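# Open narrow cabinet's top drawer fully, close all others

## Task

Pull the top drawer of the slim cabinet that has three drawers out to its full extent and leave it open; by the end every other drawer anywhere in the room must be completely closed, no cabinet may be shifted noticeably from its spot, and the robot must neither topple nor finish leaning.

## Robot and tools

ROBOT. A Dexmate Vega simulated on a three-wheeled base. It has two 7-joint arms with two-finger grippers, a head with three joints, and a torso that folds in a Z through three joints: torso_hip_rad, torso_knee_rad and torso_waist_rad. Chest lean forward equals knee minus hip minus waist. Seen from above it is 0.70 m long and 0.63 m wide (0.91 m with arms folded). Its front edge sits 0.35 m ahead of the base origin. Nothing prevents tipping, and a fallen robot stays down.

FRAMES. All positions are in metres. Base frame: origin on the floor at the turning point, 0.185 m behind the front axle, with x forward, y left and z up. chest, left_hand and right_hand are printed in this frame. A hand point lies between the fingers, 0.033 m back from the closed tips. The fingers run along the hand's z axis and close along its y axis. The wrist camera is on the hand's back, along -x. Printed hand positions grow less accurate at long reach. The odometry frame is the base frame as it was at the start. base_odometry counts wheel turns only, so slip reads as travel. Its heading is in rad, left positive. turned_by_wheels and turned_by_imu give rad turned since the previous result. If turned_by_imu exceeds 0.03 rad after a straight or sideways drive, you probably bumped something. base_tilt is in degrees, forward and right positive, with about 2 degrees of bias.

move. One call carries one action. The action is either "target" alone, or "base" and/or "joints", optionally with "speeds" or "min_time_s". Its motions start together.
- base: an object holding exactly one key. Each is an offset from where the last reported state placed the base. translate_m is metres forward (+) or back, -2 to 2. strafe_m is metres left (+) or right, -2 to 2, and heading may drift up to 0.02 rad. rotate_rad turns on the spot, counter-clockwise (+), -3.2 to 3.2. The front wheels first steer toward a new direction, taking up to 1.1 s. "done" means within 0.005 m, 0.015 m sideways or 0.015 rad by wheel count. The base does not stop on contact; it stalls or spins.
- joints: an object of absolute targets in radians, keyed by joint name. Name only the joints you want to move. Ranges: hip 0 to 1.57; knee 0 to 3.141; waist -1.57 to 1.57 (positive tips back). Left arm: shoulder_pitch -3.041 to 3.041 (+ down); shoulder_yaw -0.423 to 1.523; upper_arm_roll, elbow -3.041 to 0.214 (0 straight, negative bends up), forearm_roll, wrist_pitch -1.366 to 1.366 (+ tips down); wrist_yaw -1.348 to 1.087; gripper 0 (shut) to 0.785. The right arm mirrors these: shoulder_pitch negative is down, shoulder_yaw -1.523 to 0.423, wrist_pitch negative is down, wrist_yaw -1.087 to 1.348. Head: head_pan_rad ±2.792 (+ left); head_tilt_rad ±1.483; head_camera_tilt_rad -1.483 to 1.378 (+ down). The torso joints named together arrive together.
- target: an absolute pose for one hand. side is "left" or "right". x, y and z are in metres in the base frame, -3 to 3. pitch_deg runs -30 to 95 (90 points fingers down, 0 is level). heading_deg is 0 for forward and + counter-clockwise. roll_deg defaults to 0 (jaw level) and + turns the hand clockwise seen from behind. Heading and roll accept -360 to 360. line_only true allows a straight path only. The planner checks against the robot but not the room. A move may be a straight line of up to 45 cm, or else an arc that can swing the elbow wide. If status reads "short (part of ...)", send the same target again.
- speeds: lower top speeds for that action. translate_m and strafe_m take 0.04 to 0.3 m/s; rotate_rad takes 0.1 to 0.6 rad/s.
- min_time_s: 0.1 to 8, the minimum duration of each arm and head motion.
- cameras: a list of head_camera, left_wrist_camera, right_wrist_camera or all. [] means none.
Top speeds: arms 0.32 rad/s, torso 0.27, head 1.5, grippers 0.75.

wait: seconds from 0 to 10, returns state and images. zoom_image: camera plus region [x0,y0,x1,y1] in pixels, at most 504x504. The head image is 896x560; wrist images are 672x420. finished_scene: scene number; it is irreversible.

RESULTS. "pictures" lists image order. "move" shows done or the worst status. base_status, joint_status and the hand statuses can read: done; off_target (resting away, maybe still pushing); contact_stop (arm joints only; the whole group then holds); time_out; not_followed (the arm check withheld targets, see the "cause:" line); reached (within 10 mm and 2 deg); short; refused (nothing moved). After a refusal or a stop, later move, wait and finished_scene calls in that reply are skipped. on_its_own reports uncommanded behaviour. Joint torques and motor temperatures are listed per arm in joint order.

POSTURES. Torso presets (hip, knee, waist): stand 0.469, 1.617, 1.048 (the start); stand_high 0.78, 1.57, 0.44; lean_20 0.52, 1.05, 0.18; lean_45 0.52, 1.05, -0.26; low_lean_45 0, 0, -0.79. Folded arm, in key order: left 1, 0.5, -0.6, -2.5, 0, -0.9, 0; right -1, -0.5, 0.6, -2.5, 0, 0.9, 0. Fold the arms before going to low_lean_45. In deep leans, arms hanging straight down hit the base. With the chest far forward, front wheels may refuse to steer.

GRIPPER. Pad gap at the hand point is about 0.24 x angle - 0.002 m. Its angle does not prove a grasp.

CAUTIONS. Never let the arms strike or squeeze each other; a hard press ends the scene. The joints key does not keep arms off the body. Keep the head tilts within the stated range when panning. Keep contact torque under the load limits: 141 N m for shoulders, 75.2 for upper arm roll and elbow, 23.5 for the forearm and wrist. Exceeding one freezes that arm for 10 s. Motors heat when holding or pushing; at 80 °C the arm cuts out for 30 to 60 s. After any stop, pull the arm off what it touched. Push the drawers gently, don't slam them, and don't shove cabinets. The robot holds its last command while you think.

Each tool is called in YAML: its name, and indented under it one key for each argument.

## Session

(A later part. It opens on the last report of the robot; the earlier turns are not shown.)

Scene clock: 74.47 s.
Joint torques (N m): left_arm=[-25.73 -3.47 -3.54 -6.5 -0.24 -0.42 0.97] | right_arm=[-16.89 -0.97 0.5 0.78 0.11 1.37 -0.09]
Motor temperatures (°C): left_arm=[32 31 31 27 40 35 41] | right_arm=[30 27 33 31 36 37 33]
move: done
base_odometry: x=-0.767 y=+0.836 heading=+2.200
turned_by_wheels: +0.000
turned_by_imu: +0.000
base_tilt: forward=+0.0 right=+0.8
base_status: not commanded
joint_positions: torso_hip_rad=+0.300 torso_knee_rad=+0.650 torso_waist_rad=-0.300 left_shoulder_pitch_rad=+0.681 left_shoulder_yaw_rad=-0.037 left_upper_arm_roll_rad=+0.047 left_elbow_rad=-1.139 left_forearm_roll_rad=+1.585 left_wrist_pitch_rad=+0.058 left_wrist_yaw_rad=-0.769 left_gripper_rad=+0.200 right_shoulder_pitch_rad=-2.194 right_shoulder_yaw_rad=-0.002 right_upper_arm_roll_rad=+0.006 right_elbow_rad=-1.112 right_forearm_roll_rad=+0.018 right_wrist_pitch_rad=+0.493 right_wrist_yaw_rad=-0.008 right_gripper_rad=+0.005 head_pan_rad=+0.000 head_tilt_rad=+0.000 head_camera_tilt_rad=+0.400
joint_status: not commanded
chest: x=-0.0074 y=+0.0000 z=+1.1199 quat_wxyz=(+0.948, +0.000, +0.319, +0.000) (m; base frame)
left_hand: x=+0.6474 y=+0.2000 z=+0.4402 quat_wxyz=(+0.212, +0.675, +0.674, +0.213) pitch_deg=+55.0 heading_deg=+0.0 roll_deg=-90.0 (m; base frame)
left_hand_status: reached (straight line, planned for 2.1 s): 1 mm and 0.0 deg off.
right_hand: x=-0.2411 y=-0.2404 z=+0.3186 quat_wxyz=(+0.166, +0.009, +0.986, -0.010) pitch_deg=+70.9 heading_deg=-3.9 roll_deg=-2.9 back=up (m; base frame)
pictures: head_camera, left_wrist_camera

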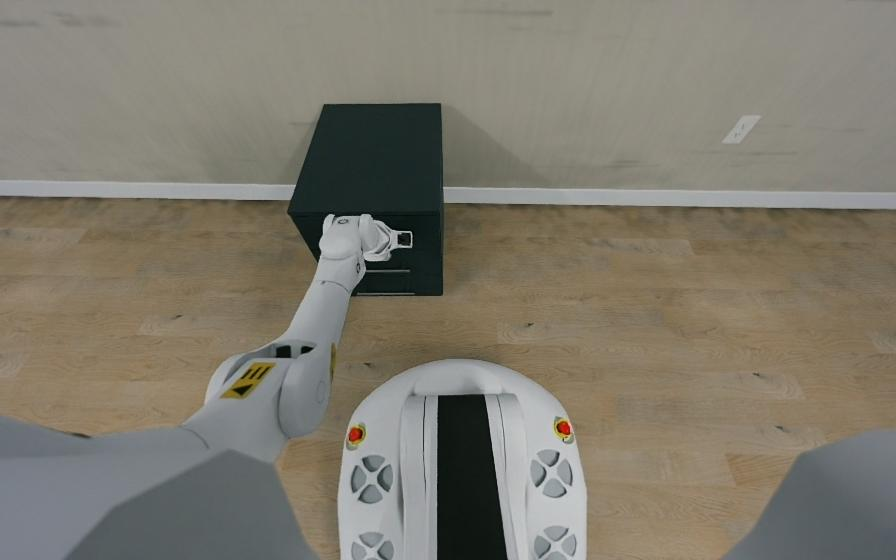

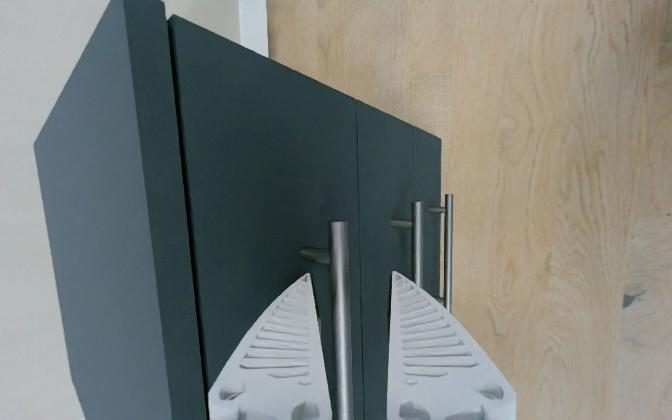

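move:
  target: {"side":"left","x":0.673,"y":0.2,"z":0.413,"pitch_deg":55,"heading_deg":0,"roll_deg":90,"line_only":true}
  cameras: ["left_wrist_camera"]

move:
  joints: {"left_gripper_rad":0.0}
  cameras: ["left_wrist_camera"]

move:
  base: {"translate_m":-0.1}
  speeds: {"translate_m":0.1}

Scene clock: 77.43 s.
Joint torques (N m): left_arm=[-30.23 -0.74 -5.22 -5.58 0.27 0.22 2.07] | right_arm=[-17.85 -1.08 0.12 1.14 0.27 0.99 0.04]
Motor temperatures (°C): left_arm=[32 31 31 27 40 35 41] | right_arm=[30 27 33 31 36 37 33]
move: done
base_odometry: x=-0.767 y=+0.836 heading=+2.200
turned_by_wheels: +0.000
turned_by_imu: +0.000
base_tilt: forward=+0.1 right=+0.8
base_status: not commanded
joint_positions: torso_hip_rad=+0.300 torso_knee_rad=+0.650 torso_waist_rad=-0.300 left_shoulder_pitch_rad=+0.510 left_shoulder_yaw_rad=-0.042 left_upper_arm_roll_rad=+0.039 left_elbow_rad=-0.791 left_forearm_roll_rad=+1.574 left_wrist_pitch_rad=+0.057 left_wrist_yaw_rad=-0.593 left_gripper_rad=+0.200 right_shoulder_pitch_rad=-2.194 right_shoulder_yaw_rad=-0.002 right_upper_arm_roll_rad=+0.006 right_elbow_rad=-1.112 right_forearm_roll_rad=+0.018 right_wrist_pitch_rad=+0.493 right_wrist_yaw_rad=-0.008 right_gripper_rad=+0.005 head_pan_rad=+0.000 head_tilt_rad=+0.000 head_camera_tilt_rad=+0.400
joint_status: not commanded
chest: x=-0.0078 y=+0.0000 z=+1.1200 quat_wxyz=(+0.948, +0.000, +0.319, +0.000) (m; base frame)
left_hand: x=+0.6724 y=+0.1999 z=+0.4134 quat_wxyz=(+0.213, +0.675, +0.674, +0.213) pitch_deg=+55.0 heading_deg=+0.0 roll_deg=-90.0 (m; base frame)
left_hand_status: reached (straight line, planned for 1.4 s): 1 mm and 0.0 deg off.
right_hand: x=-0.2410 y=-0.2404 z=+0.3186 quat_wxyz=(+0.166, +0.009, +0.986, -0.010) pitch_deg=+70.9 heading_deg=-3.9 roll_deg=-2.9 back=up (m; base frame)
pictures: left_wrist_camera

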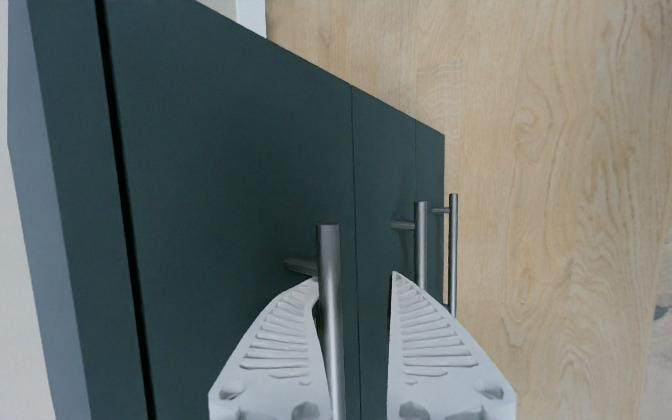

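Scene clock: 78.27 s.
Joint torques (N m): left_arm=[-10.42 -1.05 -4.4 1.99 0.03 -0.39 -2.09] | right_arm=[-17.44 -1.6 0.59 1.94 0.17 0.97 0.06]
Motor temperatures (°C): left_arm=[32 31 31 27 40 35 41] | right_arm=[30 27 33 31 36 37 33]
move: done
base_odometry: x=-0.767 y=+0.836 heading=+2.200
turned_by_wheels: +0.000
turned_by_imu: +0.000
base_tilt: forward=+0.0 right=+0.8
base_status: not commanded
joint_positions: torso_hip_rad=+0.300 torso_knee_rad=+0.650 torso_waist_rad=-0.300 left_shoulder_pitch_rad=+0.507 left_shoulder_yaw_rad=-0.042 left_upper_arm_roll_rad=+0.038 left_elbow_rad=-0.789 left_forearm_roll_rad=+1.574 left_wrist_pitch_rad=+0.057 left_wrist_yaw_rad=-0.590 left_gripper_rad=+0.000 right_shoulder_pitch_rad=-2.194 right_shoulder_yaw_rad=-0.002 right_upper_arm_roll_rad=+0.006 right_elbow_rad=-1.112 right_forearm_roll_rad=+0.018 right_wrist_pitch_rad=+0.493 right_wrist_yaw_rad=-0.008 right_gripper_rad=+0.005 head_pan_rad=+0.000 head_tilt_rad=+0.000 head_camera_tilt_rad=+0.400
joint_status: all done
chest: x=-0.0078 y=+0.0000 z=+1.1200 quat_wxyz=(+0.948, +0.000, +0.319, +0.000) (m; base frame)
left_hand: x=+0.6738 y=+0.1999 z=+0.4144 quat_wxyz=(+0.214, +0.674, +0.674, +0.214) pitch_deg=+54.8 heading_deg=+0.0 roll_deg=-90.0 (m; base frame)
right_hand: x=-0.2410 y=-0.2404 z=+0.3186 quat_wxyz=(+0.166, +0.009, +0.986, -0.010) pitch_deg=+70.9 heading_deg=-3.9 roll_deg=-2.9 back=up (m; base frame)
pictures: left_wrist_camera

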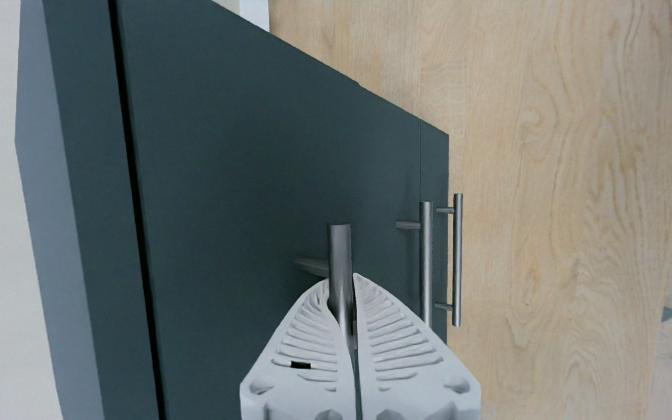

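Scene clock: 80.17 s.
Joint torques (N m): left_arm=[-10.94 -0.68 -4.11 -1.28 -0.2 -0.43 -1.81] | right_arm=[-17.06 -0.61 0.41 1.84 0.06 1.39 -0.2]
Motor temperatures (°C): left_arm=[32 31 31 27 40 35 41] | right_arm=[30 27 33 31 36 37 33]
move: done
base_odometry: x=-0.708 y=+0.755 heading=+2.201
turned_by_wheels: +0.001
turned_by_imu: +0.002
base_tilt: forward=+0.0 right=+0.7
base_status: done
joint_positions: torso_hip_rad=+0.300 torso_knee_rad=+0.650 torso_waist_rad=-0.300 left_shoulder_pitch_rad=+0.507 left_shoulder_yaw_rad=-0.042 left_upper_arm_roll_rad=+0.038 left_elbow_rad=-0.788 left_forearm_roll_rad=+1.574 left_wrist_pitch_rad=+0.057 left_wrist_yaw_rad=-0.590 left_gripper_rad=+0.000 right_shoulder_pitch_rad=-2.194 right_shoulder_yaw_rad=-0.002 right_upper_arm_roll_rad=+0.006 right_elbow_rad=-1.112 right_forearm_roll_rad=+0.018 right_wrist_pitch_rad=+0.493 right_wrist_yaw_rad=-0.008 right_gripper_rad=+0.005 head_pan_rad=+0.000 head_tilt_rad=+0.000 head_camera_tilt_rad=+0.400
joint_status: not commanded
chest: x=-0.0078 y=+0.0000 z=+1.1200 quat_wxyz=(+0.948, +0.000, +0.319, +0.000) (m; base frame)
left_hand: x=+0.6737 y=+0.1999 z=+0.4142 quat_wxyz=(+0.213, +0.674, +0.674, +0.213) pitch_deg=+54.9 heading_deg=+0.0 roll_deg=-90.0 (m; base frame)
right_hand: x=-0.2410 y=-0.2404 z=+0.3185 quat_wxyz=(+0.166, +0.009, +0.986, -0.010) pitch_deg=+70.9 heading_deg=-3.9 roll_deg=-2.9 back=up (m; base frame)
pictures: head_camera, left_wrist_camera, right_wrist_camera

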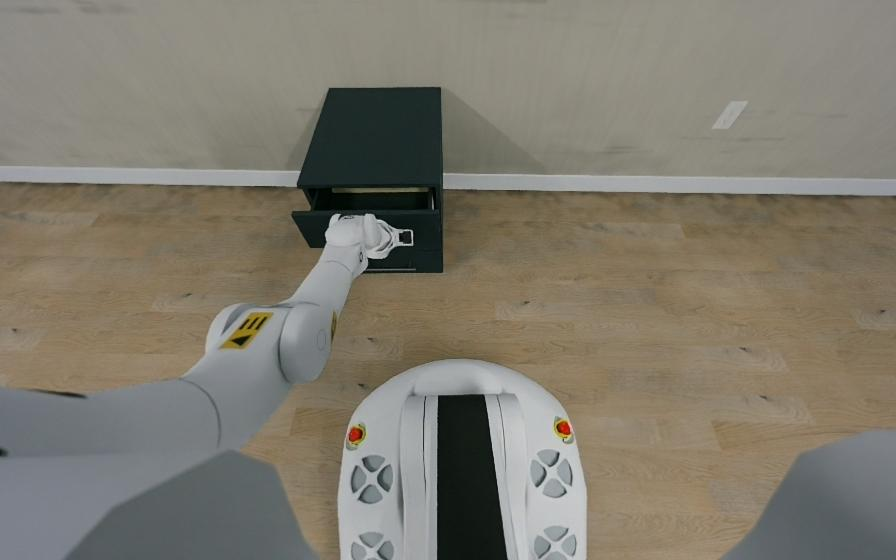

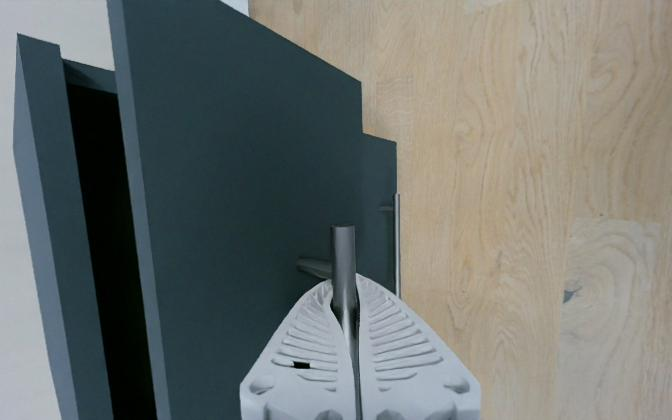

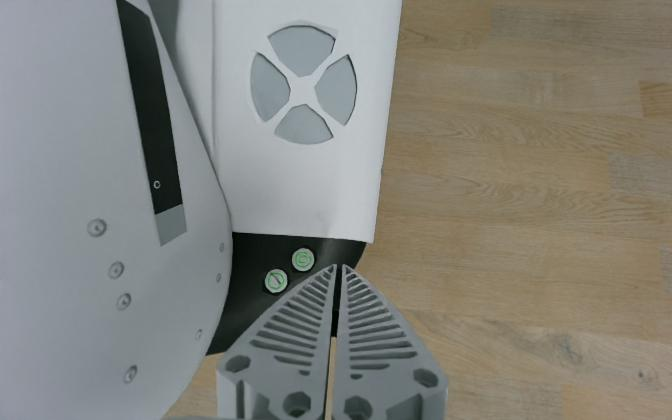

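Works great. Pull slowly in increments to the end stop.

move:
  base: {"translate_m":-0.2}
  speeds: {"translate_m":0.1}

move:
  base: {"translate_m":-0.1}
  speeds: {"translate_m":0.05}

move:
  base: {"translate_m":-0.08}
  speeds: {"translate_m":0.05}

Scene clock: 83.30 s.
Joint torques (N m): left_arm=[-11.46 -4.62 -1.41 -0.88 -1.37 -1.62 -1.44] | right_arm=[-16.72 -1.8 0.29 1.65 0.18 1.15 0.04]
Motor temperatures (°C): left_arm=[32 31 31 27 40 35 41] | right_arm=[30 27 33 31 36 37 33]
move: done
base_odometry: x=-0.590 y=+0.594 heading=+2.202
turned_by_wheels: +0.001
turned_by_imu: +0.002
base_tilt: forward=+0.0 right=+0.8
base_status: done
joint_positions: torso_hip_rad=+0.300 torso_knee_rad=+0.650 torso_waist_rad=-0.300 left_shoulder_pitch_rad=+0.507 left_shoulder_yaw_rad=-0.042 left_upper_arm_roll_rad=+0.038 left_elbow_rad=-0.788 left_forearm_roll_rad=+1.574 left_wrist_pitch_rad=+0.057 left_wrist_yaw_rad=-0.590 left_gripper_rad=+0.000 right_shoulder_pitch_rad=-2.194 right_shoulder_yaw_rad=-0.002 right_upper_arm_roll_rad=+0.006 right_elbow_rad=-1.112 right_forearm_roll_rad=+0.018 right_wrist_pitch_rad=+0.493 right_wrist_yaw_rad=-0.008 right_gripper_rad=+0.005 head_pan_rad=+0.000 head_tilt_rad=+0.000 head_camera_tilt_rad=+0.400
joint_status: not commanded
chest: x=-0.0078 y=+0.0000 z=+1.1200 quat_wxyz=(+0.948, +0.000, +0.319, +0.000) (m; base frame)
left_hand: x=+0.6737 y=+0.2002 z=+0.4141 quat_wxyz=(+0.213, +0.674, +0.674, +0.214) pitch_deg=+54.9 heading_deg=+0.1 roll_deg=-90.0 (m; base frame)
right_hand: x=-0.2410 y=-0.2404 z=+0.3186 quat_wxyz=(+0.166, +0.009, +0.986, -0.010) pitch_deg=+70.9 heading_deg=-3.9 roll_deg=-2.9 back=up (m; base frame)
pictures: head_camera, left_wrist_camera, right_wrist_camera

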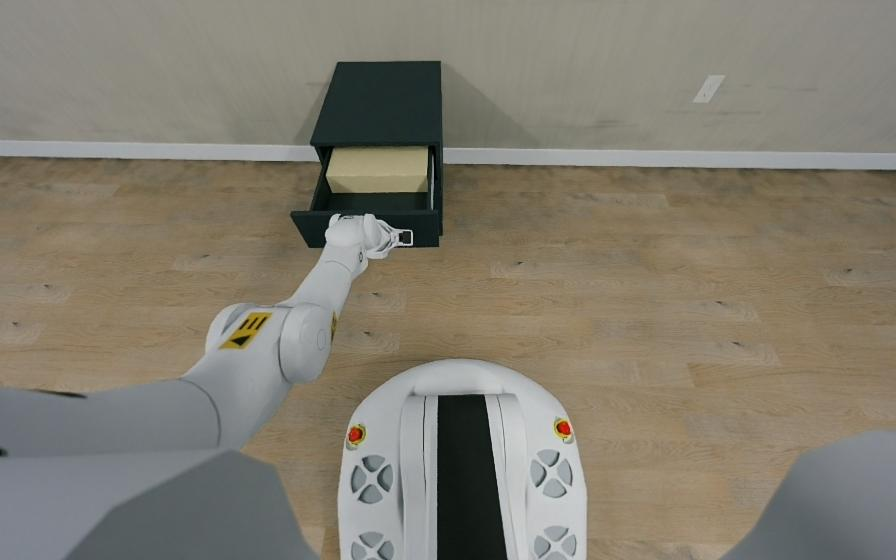

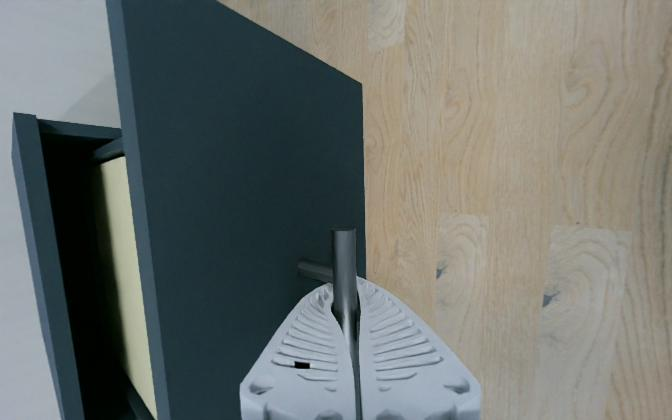

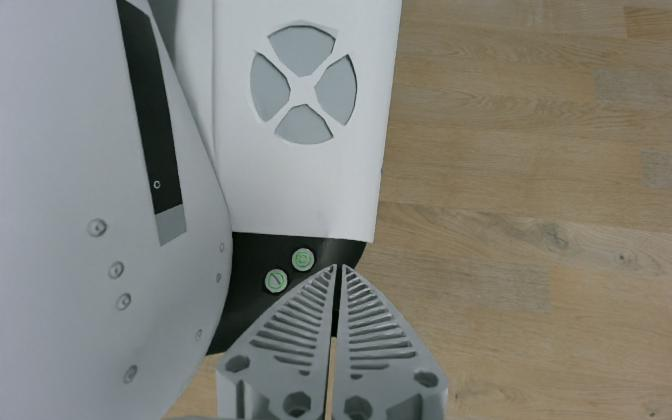

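Scene clock: 85.93 s.
Joint torques (N m): left_arm=[2.62 -5.7 -1.29 4.96 -1.1 -0.97 -3.71] | right_arm=[-17.63 -1.93 0.55 0.22 0.1 1.31 -0.01]
Motor temperatures (°C): left_arm=[32 31 31 27 40 35 41] | right_arm=[30 27 33 31 36 37 33]
move: done
base_odometry: x=-0.531 y=+0.513 heading=+2.202
turned_by_wheels: +0.001
turned_by_imu: +0.001
base_tilt: forward=+0.0 right=+0.7
base_status: done
joint_positions: torso_hip_rad=+0.300 torso_knee_rad=+0.650 torso_waist_rad=-0.300 left_shoulder_pitch_rad=+0.507 left_shoulder_yaw_rad=-0.042 left_upper_arm_roll_rad=+0.038 left_elbow_rad=-0.789 left_forearm_roll_rad=+1.574 left_wrist_pitch_rad=+0.057 left_wrist_yaw_rad=-0.589 left_gripper_rad=+0.000 right_shoulder_pitch_rad=-2.194 right_shoulder_yaw_rad=-0.002 right_upper_arm_roll_rad=+0.006 right_elbow_rad=-1.112 right_forearm_roll_rad=+0.018 right_wrist_pitch_rad=+0.493 right_wrist_yaw_rad=-0.008 right_gripper_rad=+0.005 head_pan_rad=+0.000 head_tilt_rad=+0.000 head_camera_tilt_rad=+0.400
joint_status: not commanded
chest: x=-0.0078 y=+0.0000 z=+1.1200 quat_wxyz=(+0.948, +0.000, +0.319, +0.000) (m; base frame)
left_hand: x=+0.6745 y=+0.2003 z=+0.4150 quat_wxyz=(+0.214, +0.674, +0.674, +0.214) pitch_deg=+54.8 heading_deg=+0.0 roll_deg=-90.0 (m; base frame)
right_hand: x=-0.2410 y=-0.2404 z=+0.3185 quat_wxyz=(+0.166, +0.009, +0.986, -0.010) pitch_deg=+70.9 heading_deg=-3.9 roll_deg=-2.9 back=up (m; base frame)
pictures: head_camera, left_wrist_camera, right_wrist_camera

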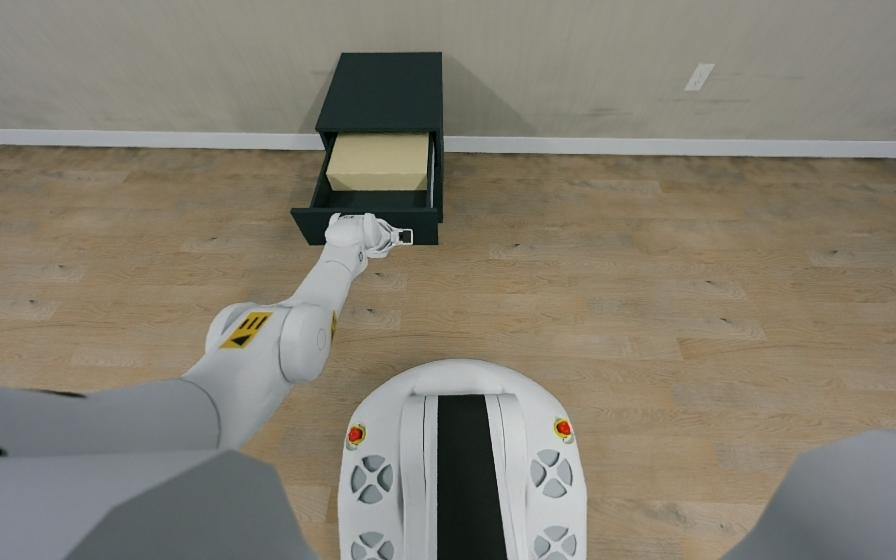

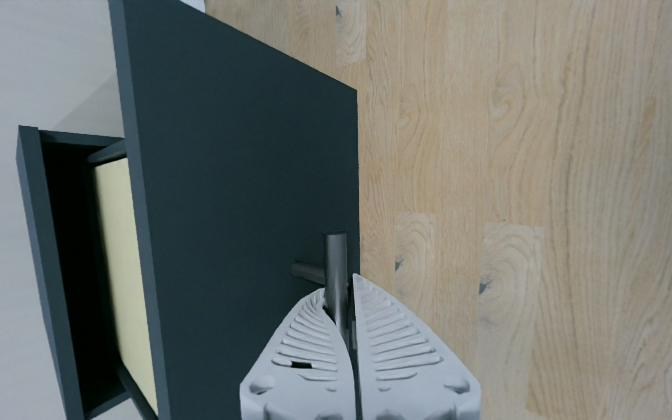

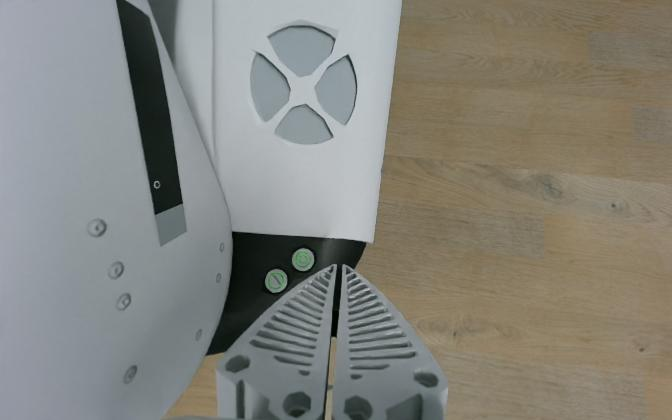

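Scene clock: 88.27 s.
Joint torques (N m): left_arm=[2.93 -2.33 -1.5 4.44 -0.9 0.12 -3.52] | right_arm=[-17.22 -0.29 0.67 1.13 0.09 0.66 -0.04]
Motor temperatures (°C): left_arm=[32 31 31 26 40 35 42] | right_arm=[30 27 33 31 36 37 33]
move: done
base_odometry: x=-0.484 y=+0.449 heading=+2.203
turned_by_wheels: +0.001
turned_by_imu: +0.001
base_tilt: forward=+0.0 right=+0.8
base_status: done
joint_positions: torso_hip_rad=+0.300 torso_knee_rad=+0.650 torso_waist_rad=-0.300 left_shoulder_pitch_rad=+0.507 left_shoulder_yaw_rad=-0.042 left_upper_arm_roll_rad=+0.038 left_elbow_rad=-0.789 left_forearm_roll_rad=+1.574 left_wrist_pitch_rad=+0.057 left_wrist_yaw_rad=-0.589 left_gripper_rad=+0.000 right_shoulder_pitch_rad=-2.194 right_shoulder_yaw_rad=-0.002 right_upper_arm_roll_rad=+0.006 right_elbow_rad=-1.112 right_forearm_roll_rad=+0.018 right_wrist_pitch_rad=+0.493 right_wrist_yaw_rad=-0.008 right_gripper_rad=+0.005 head_pan_rad=+0.000 head_tilt_rad=+0.000 head_camera_tilt_rad=+0.400
joint_status: not commanded
chest: x=-0.0078 y=+0.0000 z=+1.1200 quat_wxyz=(+0.948, +0.000, +0.319, +0.000) (m; base frame)
left_hand: x=+0.6745 y=+0.2001 z=+0.4149 quat_wxyz=(+0.214, +0.674, +0.674, +0.214) pitch_deg=+54.8 heading_deg=+0.0 roll_deg=-90.0 (m; base frame)
right_hand: x=-0.2410 y=-0.2404 z=+0.3185 quat_wxyz=(+0.166, +0.009, +0.986, -0.010) pitch_deg=+70.9 heading_deg=-3.9 roll_deg=-2.9 back=up (m; base frame)
pictures: head_camera, left_wrist_camera, right_wrist_camera

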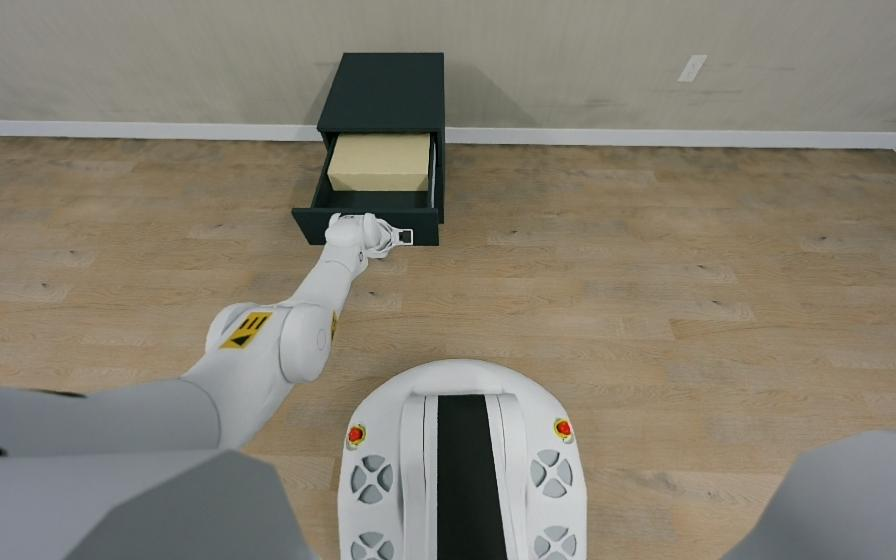

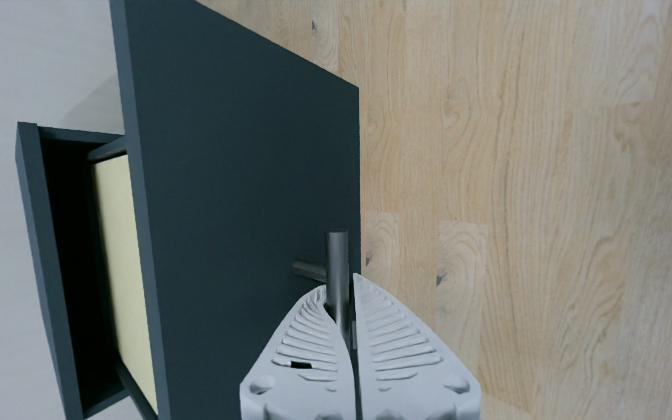

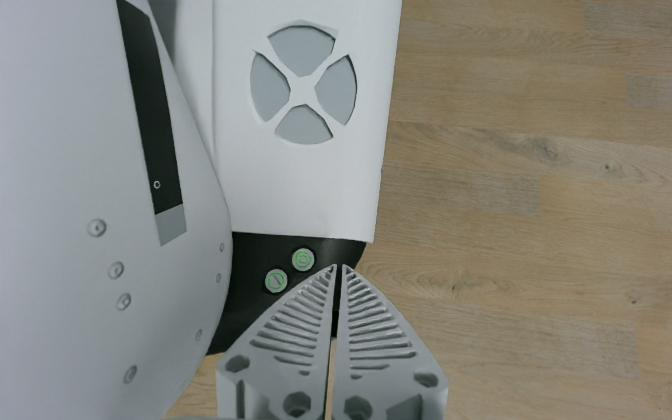

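move:
  joints: {"left_gripper_rad":0.2}
  cameras: []

move:
  target: {"side":"left","x":0.59,"y":0.2,"z":0.519,"pitch_deg":55,"heading_deg":0,"roll_deg":90,"line_only":true}

finished_scene:
  scene: 1

Scene clock: 89.63 s.
Joint torques (N m): left_arm=[-22.16 -2.01 -1.71 -8.54 -0.72 -1.09 1.25] | right_arm=[-17.98 -1.02 0.55 1.33 0.05 0.57 0]
Motor temperatures (°C): left_arm=[32 31 31 26 40 35 42] | right_arm=[30 27 33 31 36 37 33]
move: done
base_odometry: x=-0.484 y=+0.449 heading=+2.203
turned_by_wheels: +0.000
turned_by_imu: +0.000
base_tilt: forward=+0.1 right=+0.8
base_status: not commanded
joint_positions: torso_hip_rad=+0.300 torso_knee_rad=+0.650 torso_waist_rad=-0.300 left_shoulder_pitch_rad=+0.508 left_shoulder_yaw_rad=-0.042 left_upper_arm_roll_rad=+0.038 left_elbow_rad=-0.787 left_forearm_roll_rad=+1.574 left_wrist_pitch_rad=+0.057 left_wrist_yaw_rad=-0.591 left_gripper_rad=+0.200 right_shoulder_pitch_rad=-2.194 right_shoulder_yaw_rad=-0.002 right_upper_arm_roll_rad=+0.006 right_elbow_rad=-1.112 right_forearm_roll_rad=+0.018 right_wrist_pitch_rad=+0.493 right_wrist_yaw_rad=-0.008 right_gripper_rad=+0.005 head_pan_rad=+0.000 head_tilt_rad=+0.000 head_camera_tilt_rad=+0.400
joint_status: all done
chest: x=-0.0075 y=+0.0000 z=+1.1199 quat_wxyz=(+0.948, +0.000, +0.319, +0.000) (m; base frame)
left_hand: x=+0.6727 y=+0.2001 z=+0.4129 quat_wxyz=(+0.212, +0.674, +0.674, +0.213) pitch_deg=+55.0 heading_deg=+0.0 roll_deg=-90.0 (m; base frame)
right_hand: x=-0.2411 y=-0.2404 z=+0.3186 quat_wxyz=(+0.166, +0.009, +0.986, -0.010) pitch_deg=+70.9 heading_deg=-3.9 roll_deg=-2.9 back=up (m; base frame)
pictures: none
No camera images: "cameras" was empty.

Scene clock: 94.07 s.
Joint torques (N m): left_arm=[-12.28 0.62 2.06 -7.8 0.32 0.01 0.65] | right_arm=[-16.73 -1.17 0.65 0.98 0.09 0.74 -0.08]
Motor temperatures (°C): left_arm=[32 31 31 27 40 35 41] | right_arm=[30 27 33 31 36 36 33]
move: done
base_odometry: x=-0.484 y=+0.449 heading=+2.203
turned_by_wheels: +0.000
turned_by_imu: +0.000
base_tilt: forward=+0.0 right=+0.8
base_status: not commanded
joint_positions: torso_hip_rad=+0.300 torso_knee_rad=+0.650 torso_waist_rad=-0.300 left_shoulder_pitch_rad=+0.919 left_shoulder_yaw_rad=-0.028 left_upper_arm_roll_rad=+0.064 left_elbow_rad=-1.683 left_forearm_roll_rad=+1.606 left_wrist_pitch_rad=+0.061 left_wrist_yaw_rad=-1.076 left_gripper_rad=+0.200 right_shoulder_pitch_rad=-2.194 right_shoulder_yaw_rad=-0.002 right_upper_arm_roll_rad=+0.006 right_elbow_rad=-1.112 right_forearm_roll_rad=+0.018 right_wrist_pitch_rad=+0.493 right_wrist_yaw_rad=-0.008 right_gripper_rad=+0.005 head_pan_rad=+0.000 head_tilt_rad=+0.000 head_camera_tilt_rad=+0.400
joint_status: not commanded
chest: x=-0.0075 y=+0.0000 z=+1.1199 quat_wxyz=(+0.948, +0.000, +0.319, +0.000) (m; base frame)
left_hand: x=+0.5905 y=+0.2000 z=+0.5183 quat_wxyz=(+0.213, +0.674, +0.674, +0.213) pitch_deg=+55.0 heading_deg=+0.0 roll_deg=+90.0 (m; base frame)
left_hand_status: reached (straight line, planned for 3.1 s): 1 mm and 0.0 deg off.
right_hand: x=-0.2411 y=-0.2404 z=+0.3186 quat_wxyz=(+0.166, +0.009, +0.986, -0.010) pitch_deg=+70.9 heading_deg=-3.9 roll_deg=-2.9 back=up (m; base frame)
pictures: head_camera, left_wrist_camera, right_wrist_camera

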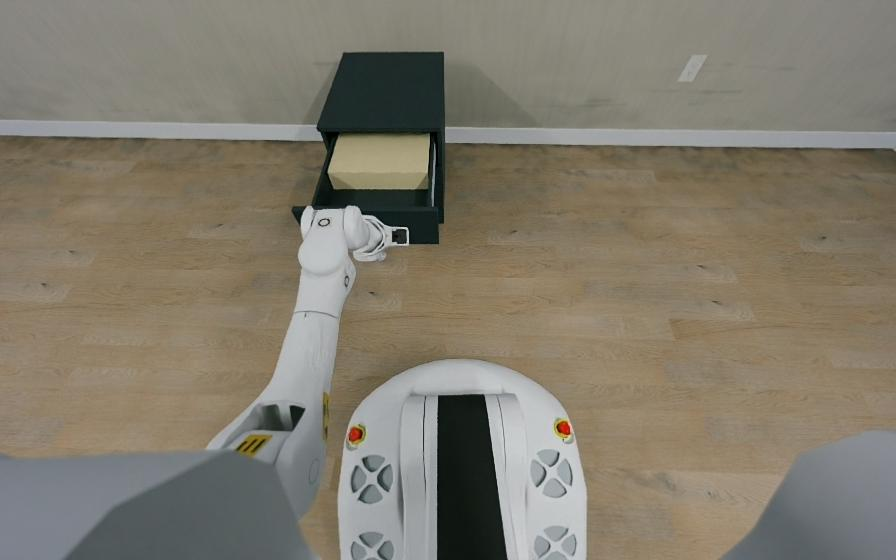

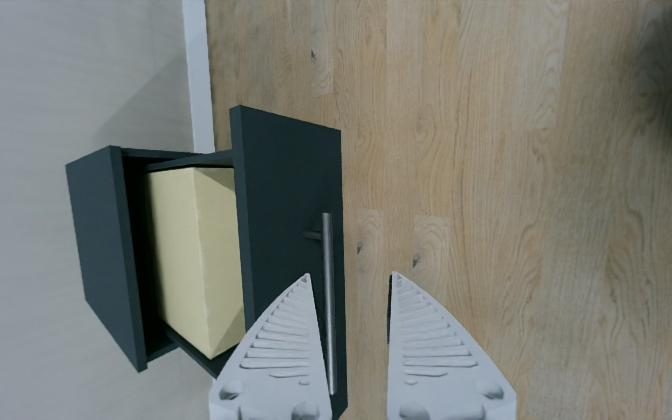

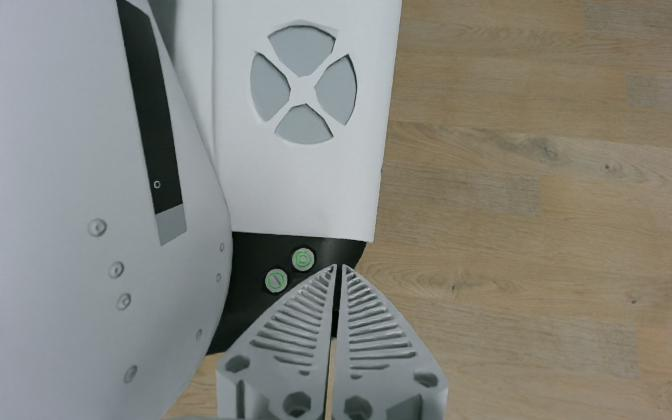

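The scene is finished: the task was done.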